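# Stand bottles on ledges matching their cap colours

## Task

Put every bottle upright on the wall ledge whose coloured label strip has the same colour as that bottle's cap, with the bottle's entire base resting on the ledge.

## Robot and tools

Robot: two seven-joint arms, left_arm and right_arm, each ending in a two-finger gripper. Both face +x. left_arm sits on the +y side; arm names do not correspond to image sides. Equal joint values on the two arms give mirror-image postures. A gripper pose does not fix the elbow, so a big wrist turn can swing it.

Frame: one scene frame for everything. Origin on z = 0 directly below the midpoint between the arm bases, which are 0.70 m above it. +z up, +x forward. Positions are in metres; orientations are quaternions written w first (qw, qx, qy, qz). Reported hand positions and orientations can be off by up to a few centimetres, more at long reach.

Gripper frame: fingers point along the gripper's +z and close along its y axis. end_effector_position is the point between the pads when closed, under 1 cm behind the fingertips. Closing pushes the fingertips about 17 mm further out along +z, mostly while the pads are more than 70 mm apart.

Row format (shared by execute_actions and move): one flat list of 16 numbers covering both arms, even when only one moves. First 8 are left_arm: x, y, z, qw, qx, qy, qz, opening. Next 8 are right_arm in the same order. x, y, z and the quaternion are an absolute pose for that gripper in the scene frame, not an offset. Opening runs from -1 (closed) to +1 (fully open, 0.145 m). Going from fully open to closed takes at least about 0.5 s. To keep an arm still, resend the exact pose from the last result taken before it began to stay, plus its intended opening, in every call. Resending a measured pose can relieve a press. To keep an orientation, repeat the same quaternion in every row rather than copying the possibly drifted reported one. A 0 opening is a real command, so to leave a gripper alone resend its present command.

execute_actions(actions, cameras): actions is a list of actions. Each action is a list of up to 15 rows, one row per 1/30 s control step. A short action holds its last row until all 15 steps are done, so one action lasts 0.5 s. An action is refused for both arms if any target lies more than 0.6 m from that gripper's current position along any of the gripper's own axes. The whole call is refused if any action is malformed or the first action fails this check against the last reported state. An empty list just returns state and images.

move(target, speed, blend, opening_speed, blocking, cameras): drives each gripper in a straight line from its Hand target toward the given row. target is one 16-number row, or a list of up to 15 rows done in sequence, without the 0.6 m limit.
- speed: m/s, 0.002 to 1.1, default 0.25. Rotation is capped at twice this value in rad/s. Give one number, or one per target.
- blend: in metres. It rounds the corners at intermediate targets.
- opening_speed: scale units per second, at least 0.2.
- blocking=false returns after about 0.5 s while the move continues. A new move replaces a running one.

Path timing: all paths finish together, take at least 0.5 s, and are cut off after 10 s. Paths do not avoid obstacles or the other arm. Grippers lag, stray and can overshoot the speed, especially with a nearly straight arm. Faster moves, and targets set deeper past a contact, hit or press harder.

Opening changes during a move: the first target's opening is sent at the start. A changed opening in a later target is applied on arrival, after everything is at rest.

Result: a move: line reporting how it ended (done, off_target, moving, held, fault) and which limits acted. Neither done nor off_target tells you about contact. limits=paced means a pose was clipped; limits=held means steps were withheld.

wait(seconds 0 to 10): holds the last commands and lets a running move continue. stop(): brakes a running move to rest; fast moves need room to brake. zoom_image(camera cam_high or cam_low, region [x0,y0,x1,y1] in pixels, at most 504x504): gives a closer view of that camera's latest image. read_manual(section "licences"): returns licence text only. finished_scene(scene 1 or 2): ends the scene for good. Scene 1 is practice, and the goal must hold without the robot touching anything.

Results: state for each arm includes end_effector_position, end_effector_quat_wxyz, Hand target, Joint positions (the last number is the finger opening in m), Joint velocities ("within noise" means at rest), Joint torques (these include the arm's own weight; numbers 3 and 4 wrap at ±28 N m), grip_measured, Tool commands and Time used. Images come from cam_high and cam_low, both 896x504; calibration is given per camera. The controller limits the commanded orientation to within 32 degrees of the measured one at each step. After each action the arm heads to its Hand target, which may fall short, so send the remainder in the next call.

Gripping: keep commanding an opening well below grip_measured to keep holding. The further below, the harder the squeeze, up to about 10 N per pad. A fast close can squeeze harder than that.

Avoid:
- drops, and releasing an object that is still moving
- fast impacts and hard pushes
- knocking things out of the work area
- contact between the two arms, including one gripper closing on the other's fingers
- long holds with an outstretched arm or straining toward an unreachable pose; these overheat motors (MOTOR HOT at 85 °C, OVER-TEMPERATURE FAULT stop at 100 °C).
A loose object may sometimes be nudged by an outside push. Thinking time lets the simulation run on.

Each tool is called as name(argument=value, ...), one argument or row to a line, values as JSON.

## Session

execute_actions(
  actions=[],
)

zoom_image(
  camera="cam_low",
  region=[320, 100, 640, 400],
)

zoom_image(
  camera="cam_high",
  region=[440, 200, 700, 420],
)

Scene clock: 0.00 s.
left_arm: end_effector_position=(+0.2239, +0.1828, +0.6144) grip_measured=+1.00 end_effector_quat_wxyz=(-0.319, +0.395, -0.515, +0.691) | right_arm: end_effector_position=(+0.4009, -0.1655, +0.3728) grip_measured=+1.00 end_effector_quat_wxyz=(+0.260, +0.265, +0.837, +0.401)
Joint positions: left_arm=[-1.106 0.942 0.535 2.339 -0.48 -0.199 -0.367 0.145] | right_arm=[0.583 0.619 -0.841 0.925 -1.182 -0.496 -0.047 0.145]
Joint velocities: within noise
Joint torques (N m): no reading
Motor temperatures (°C): left_arm=[20 21 22 20 21 23 21] | right_arm=[20 22 21 19 20 19 21]
Hand target: left_arm +0.2239, +0.1828, +0.6144; -0.319, +0.395, -0.515, +0.691 | right_arm +0.4009, -0.1655, +0.3728; +0.260, +0.265, +0.837, +0.401
Tool commands: left_gripper/opening=+1.0 right_gripper/opening=+1.0

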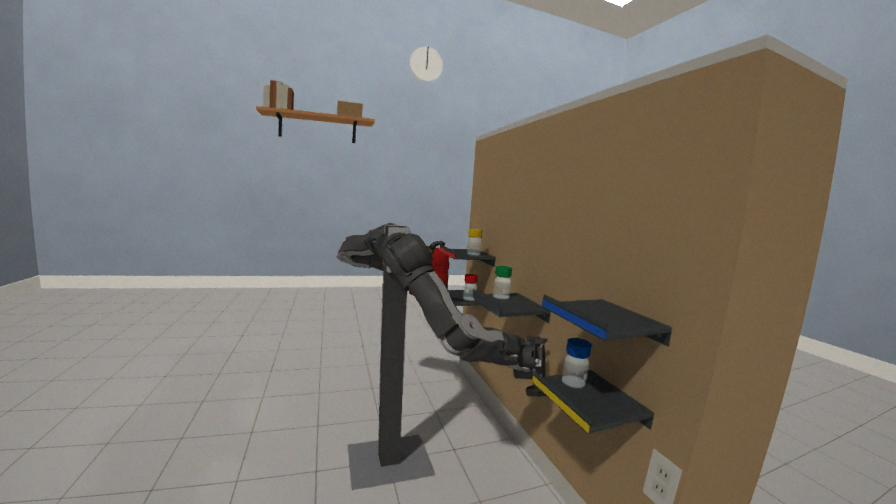

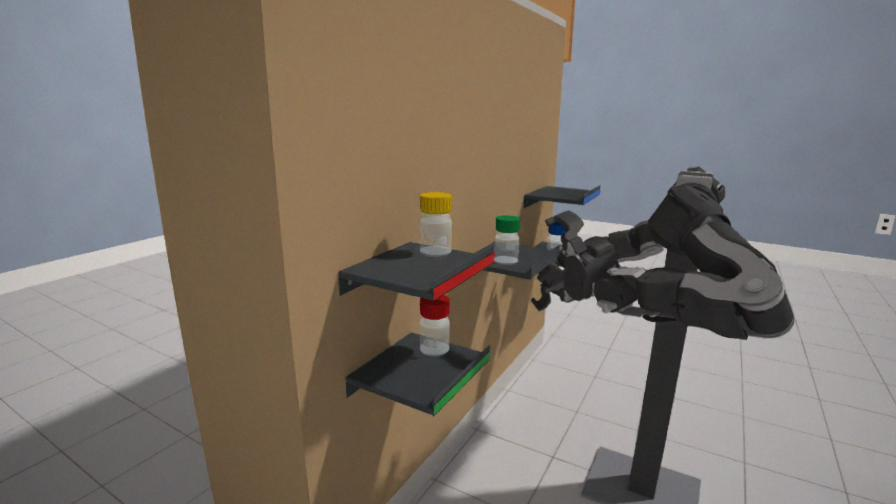

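Scaled by 1.575 from the camera's 896x504 image, which has a finer 1280x720 frame.

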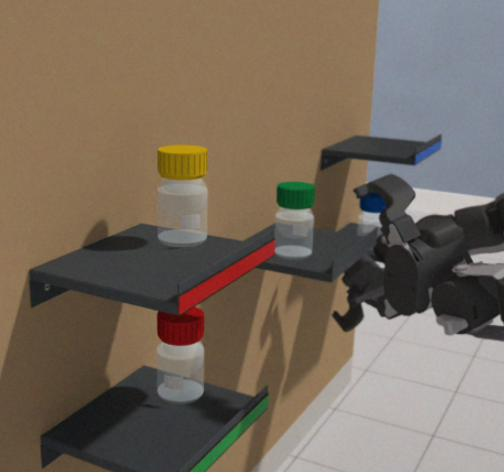

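Scaled by 1.938 from the camera's 896x504 image, which has a finer 1280x720 frame.

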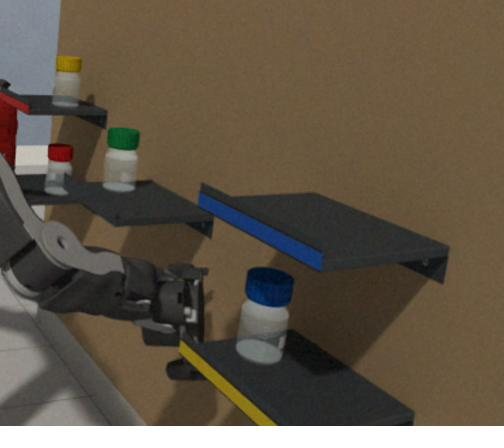

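move(
  target=[
    [0.22,0.22,0.52,0,0.7071,0,0.7071,1,0.25,-0.17,0.39,0.260,0.265,0.837,0.401,1],
    [0.22,0.22,0.42,0,0.7071,0,0.7071,1,0.22,-0.22,0.43,0,0.7071,0,0.7071,1],
    [0.31,0.185,0.47,0,0.7071,0,0.7071,1,0.24,-0.345,0.49,0,0.7071,0,0.7071,1],
    [0.32,0.185,0.58,0,0.7071,0,0.7071,1,0.30,-0.35,0.49,0,0.7071,0,0.7071,1],
  ],
  speed=0.25,
)

Scene clock: 48.57 s.
left_arm: end_effector_position=(+0.3204, +0.1856, +0.5805) grip_measured=+1.00 end_effector_quat_wxyz=(-0.001, +0.706, +0.001, +0.708) | right_arm: end_effector_position=(+0.3006, -0.3509, +0.4927) grip_measured=+1.00 end_effector_quat_wxyz=(+0.002, +0.704, +0.000, +0.710)
Joint positions: left_arm=[-0.16 0.55 -0.114 2.199 0.548 0.323 -0.422 0.145] | right_arm=[-0.451 1.151 -0.158 1.521 1.139 -0.624 -0.029 0.145]
Joint velocities: within noise
Joint torques (N m): left_arm=[2.89 2.7 1.07 4.94 -0.05 -0.61 0.13] | right_arm=[2.39 5.79 2.52 1.47 0.15 -0.29 0.16]
Motor temperatures (°C): left_arm=[21 21 23 22 21 25 21] | right_arm=[22 23 22 19 20 19 21]
Hand target: left_arm +0.3200, +0.1850, +0.5801; +0.000, +0.707, +0.000, +0.707 | right_arm +0.3000, -0.3500, +0.4901; +0.000, +0.707, +0.000, +0.707
Off the commanded pose: left_arm 0.001 m, 0 deg | right_arm 0.003 m, 1 deg.
move: done

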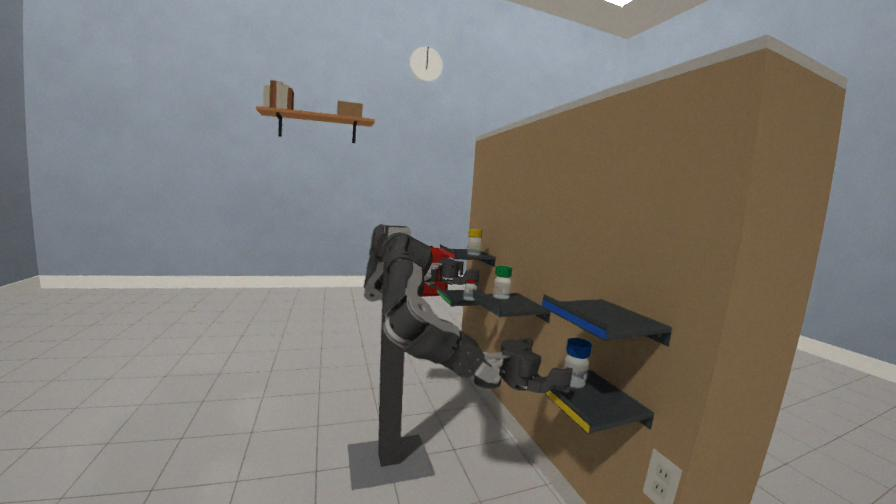

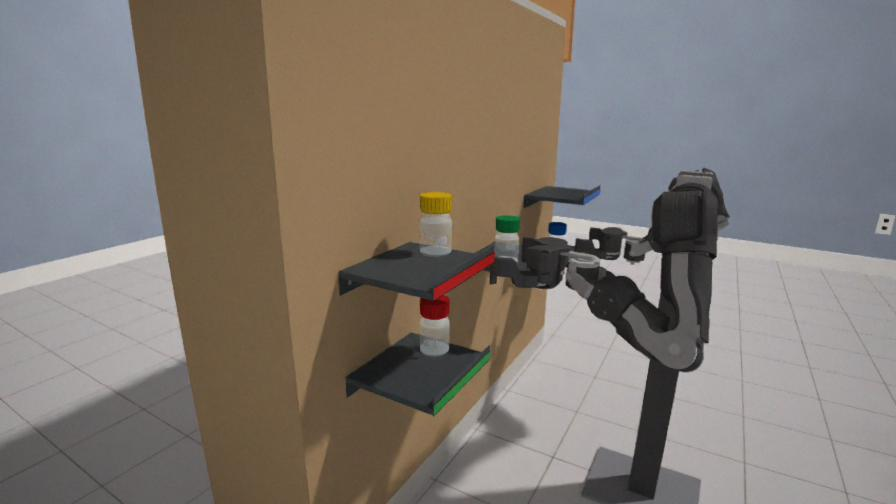

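move(
  target=[
    [0.32,0.185,0.686,0,0.7071,0,0.7071,1,0.335,-0.350,0.489,0,0.7071,0,0.7071,1],
    [0.305,0.335,0.686,0,0.7071,0,0.7071,1,0.366,-0.350,0.489,0,0.7071,0,0.7071,1],
    [0.370,0.335,0.686,0,0.7071,0,0.7071,1,0.366,-0.350,0.489,0,0.7071,0,0.7071,1],
    [0.370,0.335,0.686,0,0.7071,0,0.7071,-1,0.366,-0.350,0.489,0,0.7071,0,0.7071,-1],
    [0.370,0.335,0.728,0,0.7071,0,0.7071,-1,0.366,-0.350,0.525,0,0.7071,0,0.7071,-1],
  ],
  speed=[0.2,0.2,0.15,0.15,0.12],
  opening_speed=1.8,
)

Scene clock: 61.40 s.
left_arm: end_effector_position=(+0.3695, +0.3342, +0.7279) grip_measured=-0.33 end_effector_quat_wxyz=(+0.000, +0.709, -0.003, +0.705) | right_arm: end_effector_position=(+0.3655, -0.3485, +0.5223) grip_measured=-0.24 end_effector_quat_wxyz=(-0.002, +0.710, +0.003, +0.704)
Joint positions: left_arm=[0.325 1.101 0.242 1.768 1.16 0.632 -0.078 0.051] | right_arm=[0.007 1.124 -0.346 1.421 1.147 -0.359 -0.005 0.057]
Joint velocities: within noise
Joint torques (N m): left_arm=[5.89 5.47 2.4 1.74 0.03 -0.87 -0.02] | right_arm=[3.55 7.53 5.15 2.18 0.19 -0.59 -0.16]
Motor temperatures (°C): left_arm=[21 22 23 22 21 24 21] | right_arm=[21 23 22 19 20 19 21]
Hand target: left_arm +0.3700, +0.3349, +0.7279; +0.000, +0.707, +0.000, +0.707 | right_arm +0.3660, -0.3500, +0.5250; +0.000, +0.707, +0.000, +0.707
Off the commanded pose: left_arm 0.001 m, 0 deg | right_arm 0.003 m, 1 deg.
move: done; target 4's new opening was sent with right_arm's hand 0.004 m and 1 deg from that target

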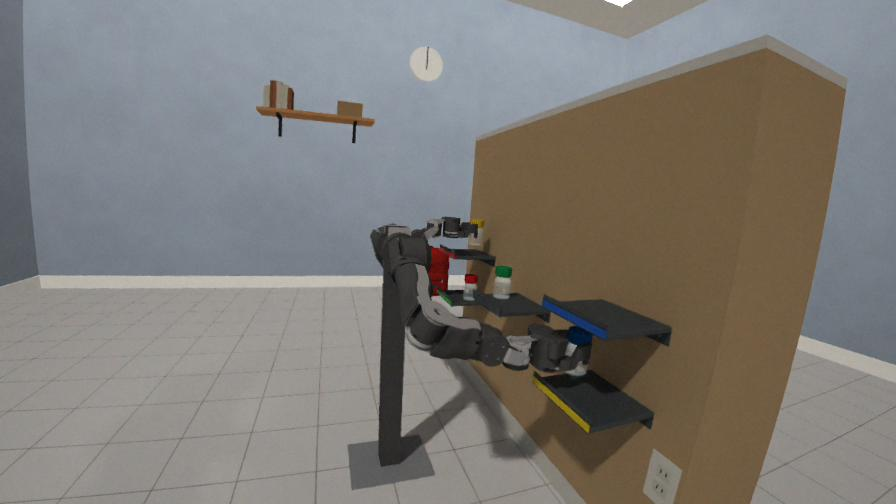

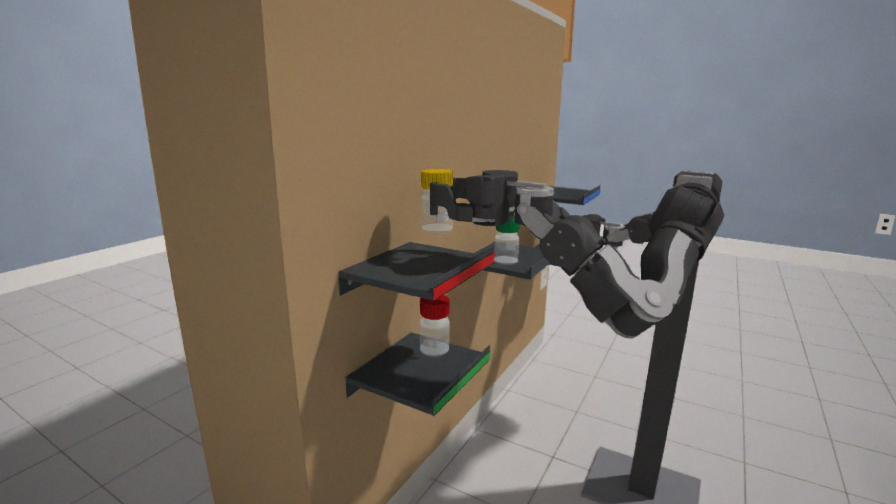

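move(
  target=[
    [0.34,0.178,0.727,0,0.7071,0,0.7071,-1,0.345,-0.18,0.526,0,0.7071,0,0.7071,-1],
    [0.325,0.175,0.627,0,0.7071,0,0.7071,-1,0.345,-0.18,0.727,0,0.7071,0,0.7071,-1],
    [0.312,0.05,0.627,0.0617,0.7044,-0.0617,0.7044,-1,0.36,-0.345,0.727,0,0.7071,0,0.7071,-1],
    [0.325,-0.052,0.626,0.1228,0.6964,-0.1228,0.6964,-1,0.36,-0.345,0.700,0,0.7071,0,0.7071,-1],
    [0.332,-0.054,0.592,0.1228,0.6964,-0.1228,0.6964,-1,0.36,-0.345,0.692,0,0.7071,0,0.7071,-1],
    [0.332,-0.054,0.578,0.1228,0.6964,-0.1228,0.6964,-1,0.36,-0.345,0.680,0,0.7071,0,0.7071,-1],
  ],
  speed=[0.2,0.25,0.2,0.15,0.08,0.04],
)

zoom_image(
  camera="cam_high",
  region=[460, 220, 660, 360],
)

zoom_image(
  camera="cam_low",
  region=[440, 160, 620, 300],
)

Scene clock: 85.13 s.
left_arm: end_effector_position=(+0.3323, -0.0534, +0.5839) grip_measured=-0.33 end_effector_quat_wxyz=(+0.124, +0.691, -0.118, +0.702) | right_arm: end_effector_position=(+0.3600, -0.3452, +0.6838) grip_measured=-0.24 end_effector_quat_wxyz=(+0.002, +0.702, +0.000, +0.713)
Joint positions: left_arm=[0.55 0.193 -1.111 1.858 0.597 0.311 -0.897 0.051] | right_arm=[-0.029 1.11 0.371 1.778 1.15 0.377 -0.03 0.057]
Joint velocities: within noise
Joint torques (N m): left_arm=[5.08 -1.15 0.77 2.84 -0.15 -0.46 0.25] | right_arm=[2.2 7.11 3.85 1.51 0.19 -0.19 0.07]
Motor temperatures (°C): left_arm=[22 22 23 21 21 25 21] | right_arm=[21 24 23 19 20 20 21]
Hand target: left_arm +0.3320, -0.0540, +0.5780; +0.123, +0.696, -0.123, +0.696 | right_arm +0.3600, -0.3450, +0.6800; +0.000, +0.707, +0.000, +0.707
Off the commanded pose: left_arm 0.006 m, 1 deg | right_arm 0.004 m, 1 deg.
move: off_target (left_arm, right_arm)

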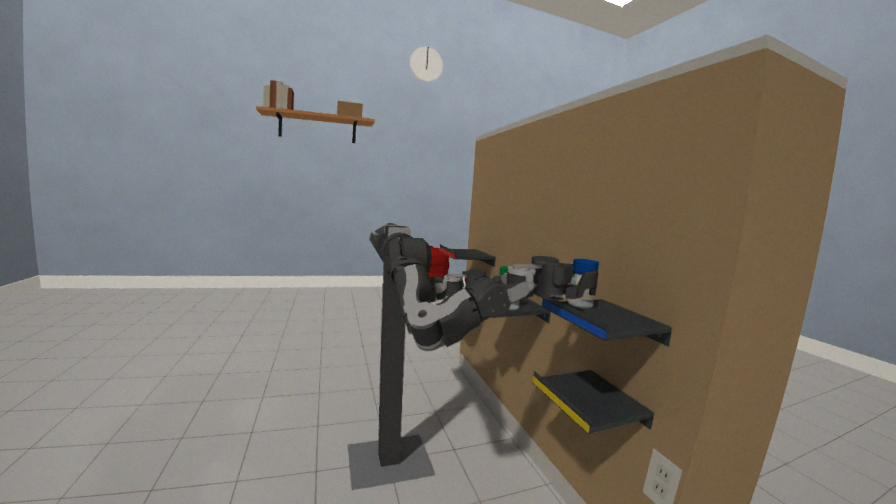

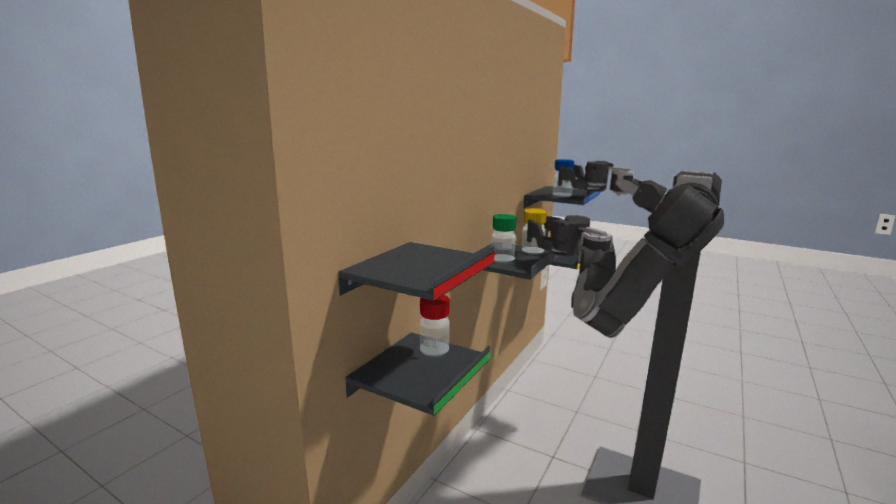

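Scaled by 2.520 from the camera's 896x504 image, which has a finer 1280x720 frame.

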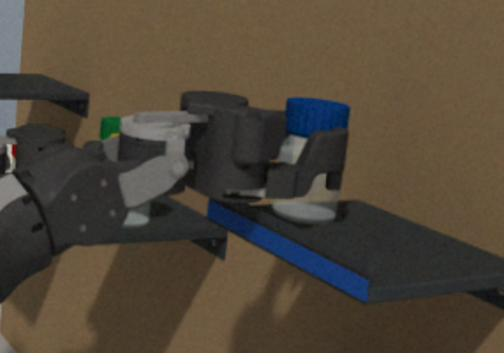

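Scaled by 2.800 from the camera's 896x504 image, which has a finer 1280x720 frame.

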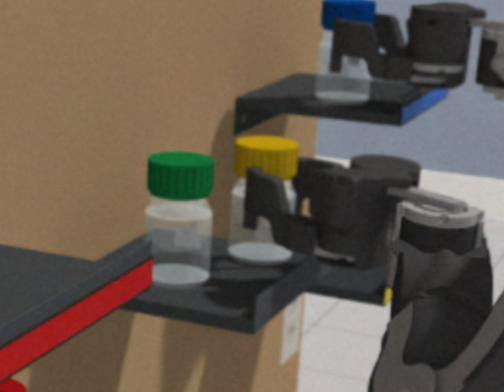

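move(
  target=[
    [0.332,-0.054,0.583,0.1228,0.6964,-0.1228,0.6964,-1,0.36,-0.345,0.683,0,0.7071,0,0.7071,-1],
    [0.332,-0.054,0.583,0.1228,0.6964,-0.1228,0.6964,0.05,0.36,-0.345,0.683,0,0.7071,0,0.7071,0.1],
    [0.285,-0.037,0.587,0.1228,0.6964,-0.1228,0.6964,0.05,0.29,-0.345,0.688,0,0.7071,0,0.7071,0.1],
    [0.285,0.14,0.592,0.0617,0.7044,-0.0617,0.7044,0.05,0.295,-0.19,0.685,0,0.7071,0,0.7071,0.1],
    [0.30,0.185,0.495,0,0.7071,0,0.7071,1,0.295,-0.18,0.61,0,0.7071,0,0.7071,1],
    [0.30,0.335,0.490,0,0.7071,0,0.7071,1,0.298,-0.077,0.592,-0.1228,0.6964,0.1228,0.6964,1],
    [0.365,0.338,0.489,0,0.7071,0,0.7071,1,0.332,-0.063,0.589,-0.1228,0.6964,0.1228,0.6964,1],
    [0.365,0.338,0.489,0,0.7071,0,0.7071,-1,0.332,-0.063,0.589,-0.1228,0.6964,0.1228,0.6964,-1],
  ],
  speed=[0.05,0.1,0.15,0.22,0.22,0.2,0.13,0.13],
  opening_speed=1.8,
)

zoom_image(
  camera="cam_low",
  region=[380, 160, 620, 380],
)

Scene clock: 112.50 s.
left_arm: end_effector_position=(+0.3657, +0.3394, +0.4920) grip_measured=-0.35 end_effector_quat_wxyz=(-0.002, +0.704, +0.002, +0.710) | right_arm: end_effector_position=(+0.3326, -0.0648, +0.5910) grip_measured=-0.29 end_effector_quat_wxyz=(-0.120, +0.694, +0.119, +0.699)
Joint positions: left_arm=[0.162 1.106 -0.655 1.331 1.175 -0.535 -0.068 0.049] | right_arm=[0.238 0.564 -0.624 2.132 0.634 0.342 -0.502 0.054]
Joint velocities: within noise
Joint torques (N m): left_arm=[4.89 6.18 2.03 1.81 0.05 -0.57 0.19] | right_arm=[3.57 1.17 1.35 3.19 -0.11 -0.31 0.14]
Motor temperatures (°C): left_arm=[22 22 23 22 21 24 21] | right_arm=[21 24 23 19 20 20 21]
Hand target: left_arm +0.3650, +0.3379, +0.4890; +0.000, +0.707, +0.000, +0.707 | right_arm +0.3320, -0.0631, +0.5890; -0.123, +0.696, +0.123, +0.696
Off the commanded pose: left_arm 0.003 m, 1 deg | right_arm 0.003 m, 1 deg.
move: done; target 8's new opening was sent with left_arm's hand 0.004 m and 1 deg from that target

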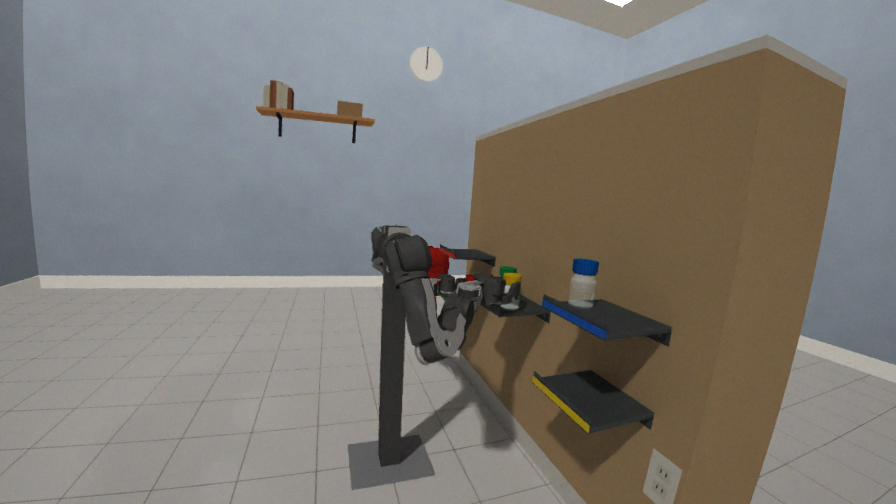

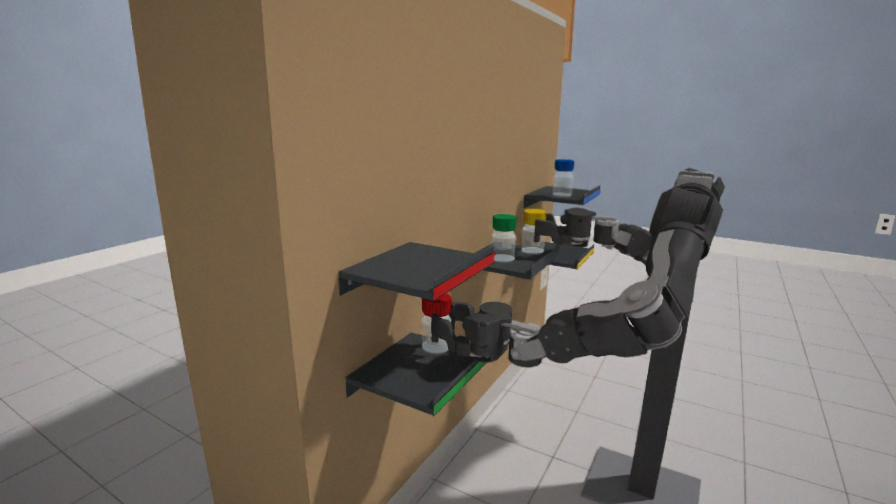

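Scaled by 2.100 from the camera's 896x504 image, which has a finer 1280x720 frame.

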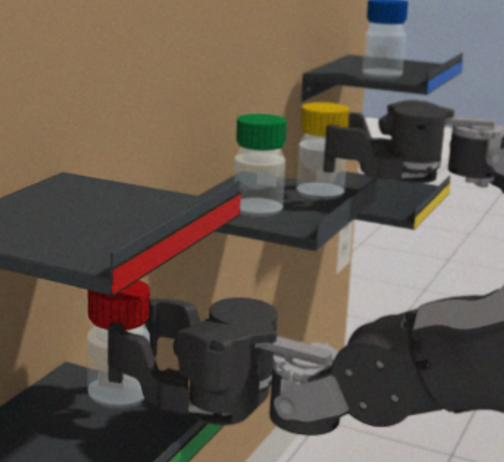

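move(
  target=[
    [0.365,0.338,0.527,0,0.7071,0,0.7071,-1,0.332,-0.063,0.628,-0.1228,0.6964,0.1228,0.6964,-1],
    [0.34,0.18,0.530,0,0.7071,0,0.7071,-1,0.335,-0.18,0.628,0,0.7071,0,0.7071,-1],
    [0.34,0.178,0.727,0,0.7071,0,0.7071,-1,0.335,-0.182,0.53,0,0.7071,0,0.7071,-1],
    [0.365,0.335,0.727,0,0.7071,0,0.7071,-1,0.36,-0.345,0.528,0,0.7071,0,0.7071,-1],
    [0.365,0.335,0.696,0,0.7071,0,0.7071,-1,0.36,-0.345,0.497,0,0.7071,0,0.7071,-1],
    [0.365,0.335,0.683,0,0.7071,0,0.7071,-1,0.36,-0.345,0.484,0,0.7071,0,0.7071,-1],
  ],
  speed=[0.12,0.2,0.25,0.2,0.1,0.04],
)

zoom_image(
  camera="cam_high",
  region=[460, 220, 680, 440],
)

zoom_image(
  camera="cam_low",
  region=[340, 140, 620, 380],
)

Scene clock: 134.07 s.
left_arm: end_effector_position=(+0.3649, +0.3362, +0.6856) grip_measured=-0.35 end_effector_quat_wxyz=(-0.003, +0.707, +0.001, +0.707) | right_arm: end_effector_position=(+0.3612, -0.3472, +0.4925) grip_measured=-0.29 end_effector_quat_wxyz=(+0.004, +0.697, -0.001, +0.717)
Joint positions: left_arm=[-0.096 1.278 0.29 1.796 1.317 0.243 -0.143 0.049] | right_arm=[-0.05 0.815 -0.06 1.307 0.849 -0.302 0.15 0.053]
Joint velocities: within noise
Joint torques (N m): left_arm=[4.15 6.03 2.48 1.68 0 -0.85 0.23] | right_arm=[2.57 5.76 0.95 2 0.21 -0.02 0.08]
Motor temperatures (°C): left_arm=[22 23 23 21 21 24 21] | right_arm=[21 23 22 20 20 20 21]
Hand target: left_arm +0.3650, +0.3350, +0.6831; +0.000, +0.707, +0.000, +0.707 | right_arm +0.3598, -0.3449, +0.4840; +0.000, +0.707, +0.000, +0.707
Off the commanded pose: left_arm 0.003 m, 0 deg | right_arm 0.009 m, 2 deg.
move: off_target (right_arm)

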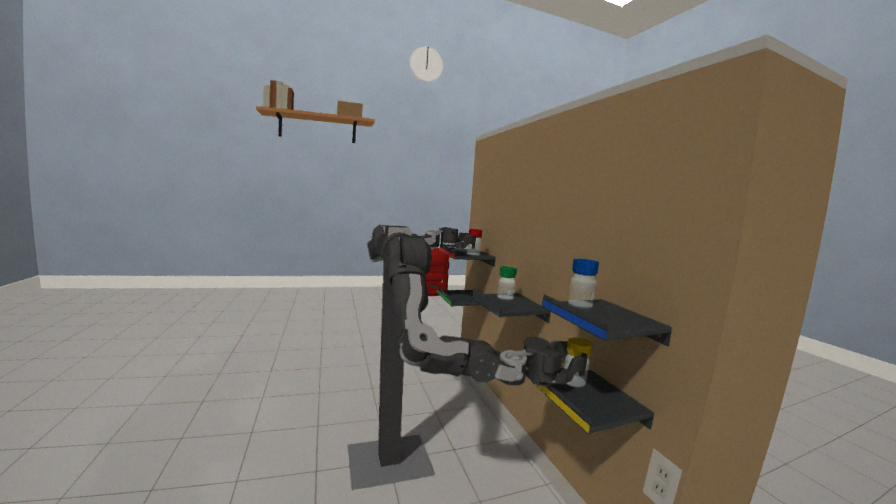

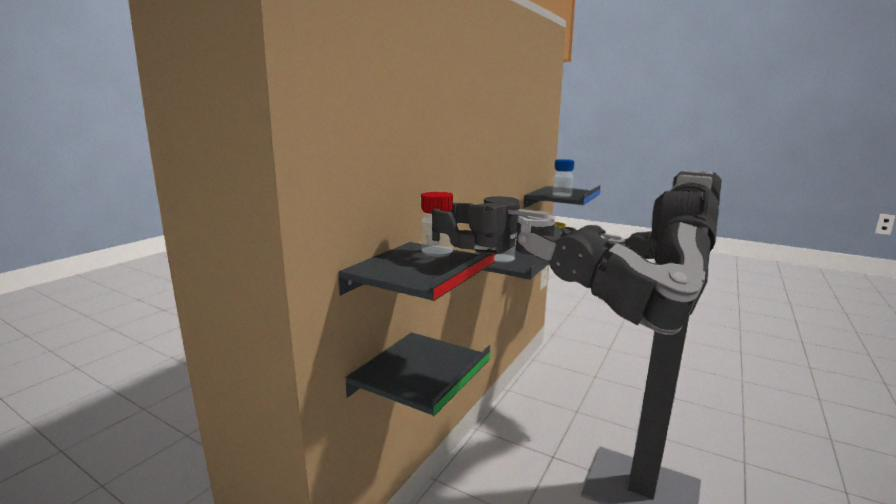

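Scaled by 2.291 from the camera's 896x504 image, which has a finer 1280x720 frame.

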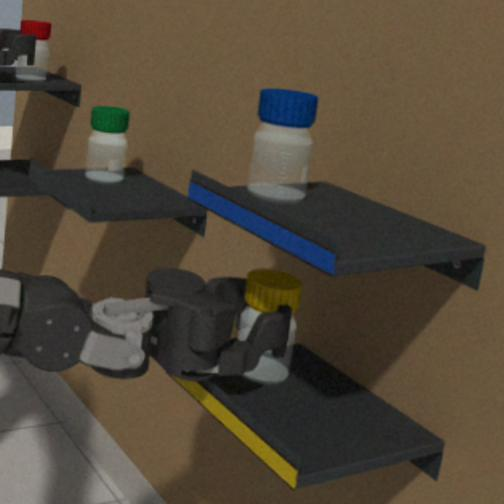

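Scaled by 1.800 from the camera's 896x504 image, which has a finer 1280x720 frame.

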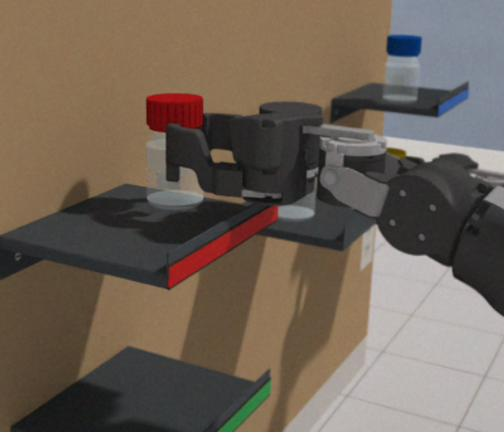

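move(
  target=[
    [0.365,0.335,0.678,0,0.7071,0,0.7071,-1,0.36,-0.345,0.492,0,0.7071,0,0.7071,-1],
    [0.365,0.335,0.682,0,0.7071,0,0.7071,0.1,0.36,-0.345,0.492,0,0.7071,0,0.7071,0.1],
    [0.295,0.335,0.689,0,0.7071,0,0.7071,0.1,0.29,-0.345,0.496,0,0.7071,0,0.7071,0.1],
    [0.295,0.19,0.685,0,0.7071,0,0.7071,0.1,0.26,-0.31,0.51,0,0.7071,0,0.7071,0.1],
    [0.30,0.18,0.60,0,0.7071,0,0.7071,1,0.26,-0.31,0.51,0,0.7071,0,0.7071,0.1],
    [0.295,0.085,0.592,0.1228,0.6964,-0.1228,0.6964,1,0.26,-0.31,0.51,0,0.7071,0,0.7071,0.1],
    [0.374,0.035,0.590,0.1228,0.6964,-0.1228,0.6964,1,0.26,-0.31,0.51,0,0.7071,0,0.7071,0.1],
    [0.374,0.035,0.590,0.1228,0.6964,-0.1228,0.6964,-1,0.26,-0.31,0.51,0,0.7071,0,0.7071,0.1],
  ],
  speed=[0.04,0.05,0.15,0.22,0.22,0.2,0.13,0.13],
  opening_speed=1.8,
)

zoom_image(
  camera="cam_high",
  region=[460, 220, 680, 440],
)

zoom_image(
  camera="cam_low",
  region=[340, 140, 620, 380],
)

Scene clock: 163.67 s.
left_arm: end_effector_position=(+0.3743, +0.0358, +0.5927) grip_measured=-0.29 end_effector_quat_wxyz=(+0.122, +0.694, -0.120, +0.699) | right_arm: end_effector_position=(+0.2598, -0.3086, +0.5090) grip_measured=+0.10 end_effector_quat_wxyz=(-0.003, +0.708, +0.001, +0.706)
Joint positions: left_arm=[0.51 0.476 -0.805 1.908 0.718 0.302 -0.572 0.054] | right_arm=[-0.757 0.792 0.293 1.852 0.836 -0.352 0.004 0.083]
Joint velocities: within noise
Joint torques (N m): left_arm=[6.42 0.54 1.35 3.45 -0.12 -0.58 0.2] | right_arm=[0.46 4.23 4.1 3.17 0.08 -0.44 -0.11]
Motor temperatures (°C): left_arm=[22 23 24 21 21 25 21] | right_arm=[21 24 22 20 20 20 21]
Hand target: left_arm +0.3740, +0.0351, +0.5900; +0.123, +0.696, -0.123, +0.696 | right_arm +0.2600, -0.3101, +0.5101; +0.000, +0.707, +0.000, +0.707
Off the commanded pose: left_arm 0.003 m, 1 deg | right_arm 0.002 m, 0 deg.
move: done

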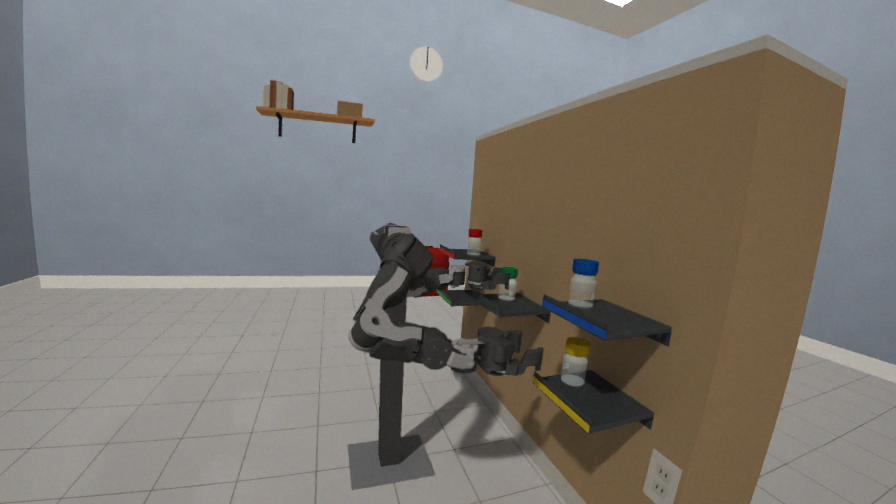

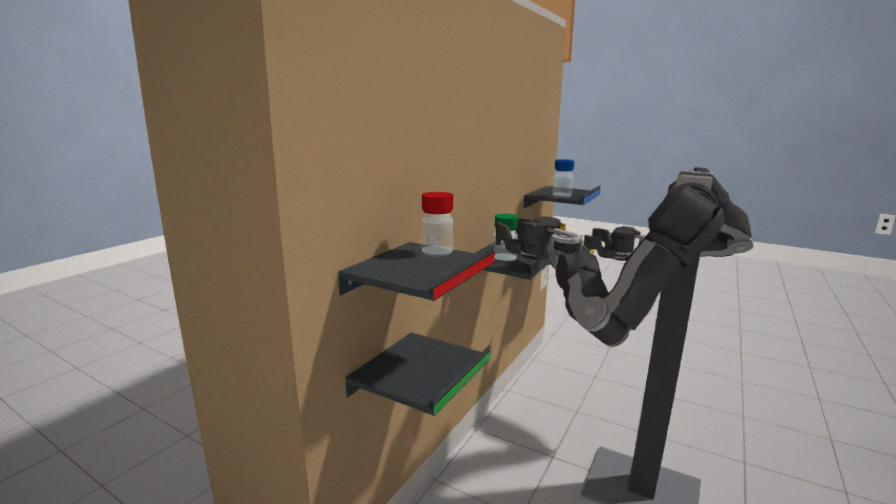

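Scaled by 2.291 from the camera's 896x504 image, which has a finer 1280x720 frame.

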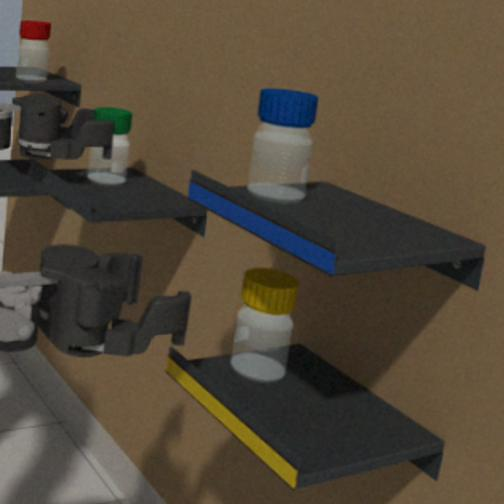

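Scaled by 1.800 from the camera's 896x504 image, which has a finer 1280x720 frame.

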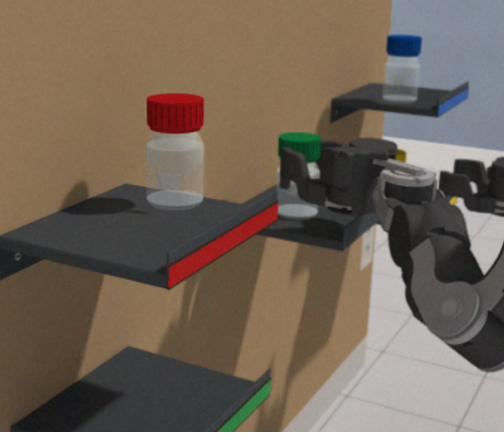

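Green held. Move it to the lower-left ledge.

move(
  target=[
    [0.374,0.035,0.630,0.1228,0.6964,-0.1228,0.6964,-1,0.26,-0.31,0.51,0,0.7071,0,0.7071,0.1],
    [0.34,0.178,0.620,0,0.7071,0,0.7071,-1,0.26,-0.31,0.51,0,0.7071,0,0.7071,0.1],
    [0.34,0.182,0.530,0,0.7071,0,0.7071,-1,0.26,-0.31,0.51,0,0.7071,0,0.7071,0.1],
    [0.365,0.34,0.527,0,0.7071,0,0.7071,-1,0.26,-0.31,0.51,0,0.7071,0,0.7071,0.1],
    [0.365,0.34,0.500,0,0.7071,0,0.7071,-1,0.26,-0.31,0.51,0,0.7071,0,0.7071,0.1],
    [0.365,0.34,0.485,0,0.7071,0,0.7071,-1,0.26,-0.31,0.51,0,0.7071,0,0.7071,0.1],
  ],
  speed=[0.12,0.2,0.2,0.2,0.1,0.04],
)

zoom_image(
  camera="cam_low",
  region=[340, 220, 560, 420],
)

Scene clock: 179.53 s.
left_arm: end_effector_position=(+0.3673, +0.3423, +0.5011) grip_measured=-0.29 end_effector_quat_wxyz=(-0.004, +0.686, +0.000, +0.728) | right_arm: end_effector_position=(+0.2598, -0.3086, +0.5090) grip_measured=+0.10 end_effector_quat_wxyz=(-0.003, +0.708, +0.001, +0.706)
Joint positions: left_arm=[0.015 0.939 -0.275 1.315 0.981 -0.414 0.046 0.054] | right_arm=[-0.757 0.792 0.293 1.852 0.836 -0.352 0.004 0.083]
Joint velocities: within noise
Joint torques (N m): left_arm=[2.81 5.24 0.16 1.52 0.13 0.42 0.16] | right_arm=[0.44 4.21 3.99 3.07 0.07 -0.42 -0.17]
Motor temperatures (°C): left_arm=[23 23 24 21 21 25 21] | right_arm=[21 24 23 20 20 20 21]
Hand target: left_arm +0.3643, +0.3399, +0.4853; +0.000, +0.707, +0.000, +0.707 | right_arm +0.2600, -0.3101, +0.5101; +0.000, +0.707, +0.000, +0.707
Off the commanded pose: left_arm 0.016 m, 3 deg | right_arm 0.002 m, 0 deg.
move: off_target (left_arm)

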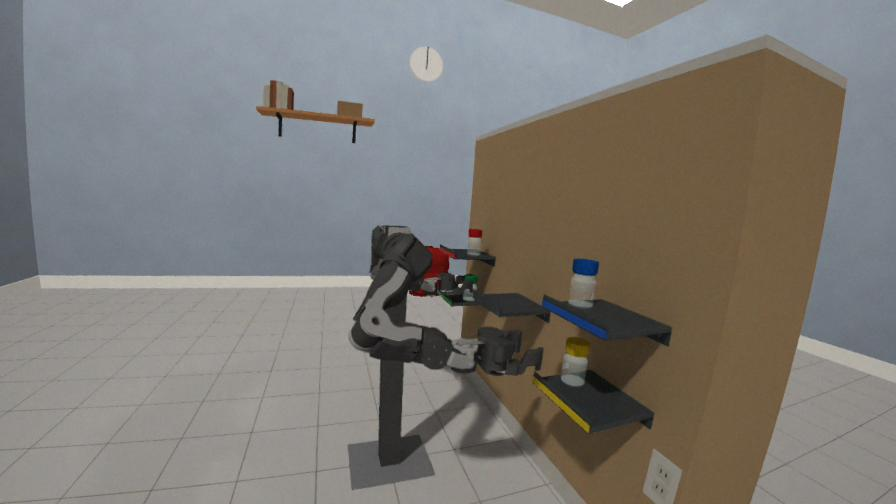

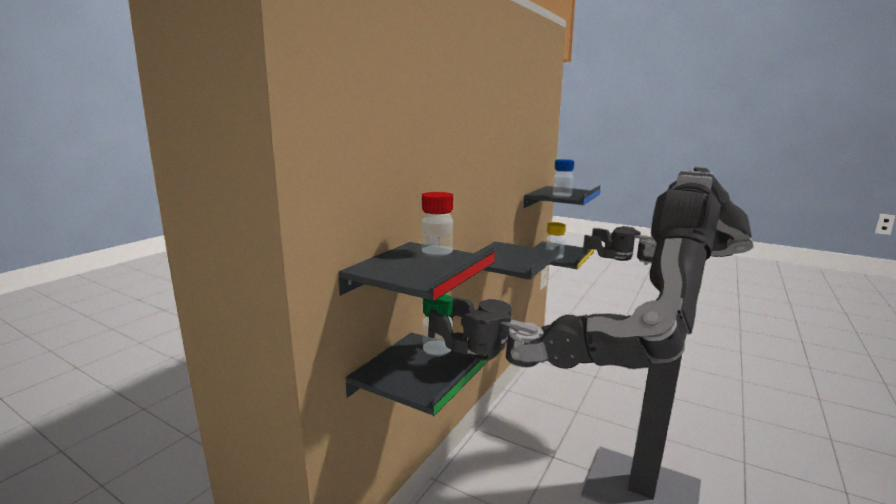

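Scaled by 2.291 from the camera's 896x504 image, which has a finer 1280x720 frame.

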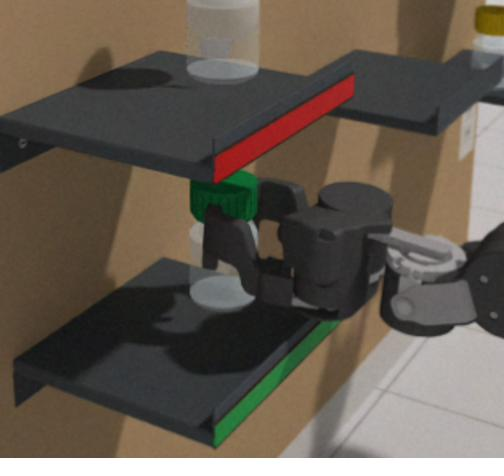

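move(
  target=[
    [0.365,0.34,0.500,0,0.7071,0,0.7071,-1,0.26,-0.31,0.51,0,0.7071,0,0.7071,0.1],
    [0.365,0.34,0.500,0,0.7071,0,0.7071,0.1,0.26,-0.31,0.51,0,0.7071,0,0.7071,0.1],
    [0.295,0.34,0.504,0,0.7071,0,0.7071,0.1,0.26,-0.31,0.51,0,0.7071,0,0.7071,0.1],
    [0.285,0.25,0.506,0,0.7071,0,0.7071,0.1,0.26,-0.31,0.51,0,0.7071,0,0.7071,0.1],
  ],
  speed=[0.05,0.1,0.13,0.2],
  opening_speed=1.5,
)

zoom_image(
  camera="cam_low",
  region=[340, 140, 620, 420],
)

Scene clock: 191.00 s.
left_arm: end_effector_position=(+0.2849, +0.2487, +0.5072) grip_measured=+0.10 end_effector_quat_wxyz=(+0.003, +0.706, -0.002, +0.709) | right_arm: end_effector_position=(+0.2598, -0.3086, +0.5090) grip_measured=+0.10 end_effector_quat_wxyz=(-0.003, +0.708, +0.001, +0.706)
Joint positions: left_arm=[-0.504 0.959 -0.164 1.947 0.742 -0.381 -0.423 0.083] | right_arm=[-0.757 0.792 0.293 1.852 0.836 -0.352 0.004 0.083]
Joint velocities: within noise
Joint torques (N m): left_arm=[2.49 3.92 1.88 3.41 -0.1 -0.51 -0.04] | right_arm=[0.44 4.13 4.1 3.04 0.08 -0.43 -0.16]
Motor temperatures (°C): left_arm=[22 23 23 21 21 25 21] | right_arm=[21 24 23 20 20 20 21]
Hand target: left_arm +0.2850, +0.2500, +0.5061; +0.000, +0.707, +0.000, +0.707 | right_arm +0.2600, -0.3101, +0.5101; +0.000, +0.707, +0.000, +0.707
Off the commanded pose: left_arm 0.002 m, 0 deg | right_arm 0.002 m, 0 deg.
move: done

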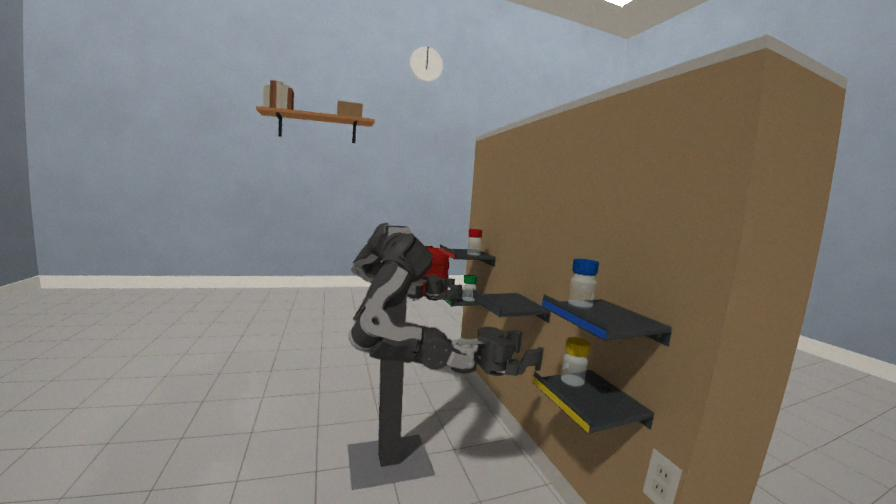

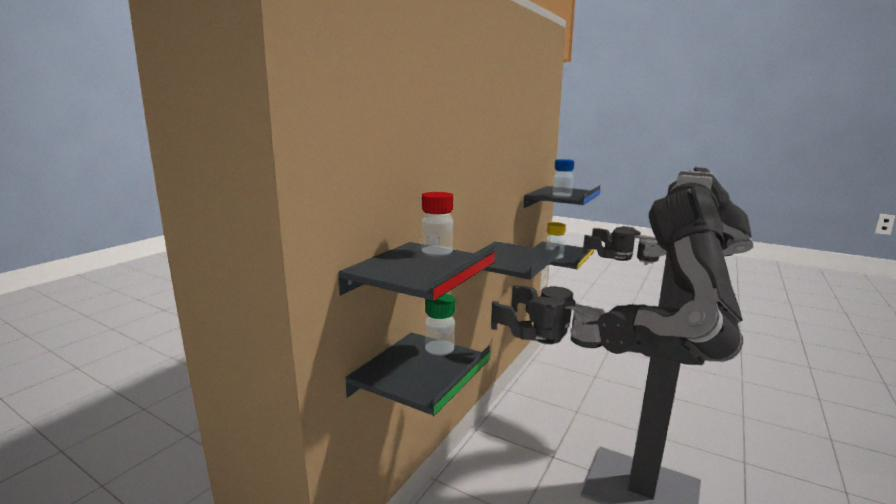

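Scaled by 1.800 from the camera's 896x504 image, which has a finer 1280x720 frame.

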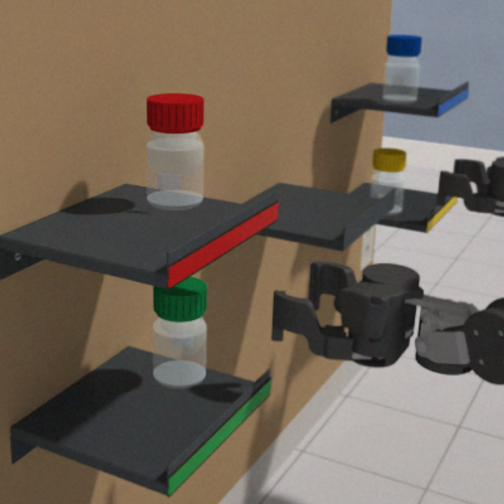

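finished_scene(
  scene=2,
)

The scene is finished: the task was done.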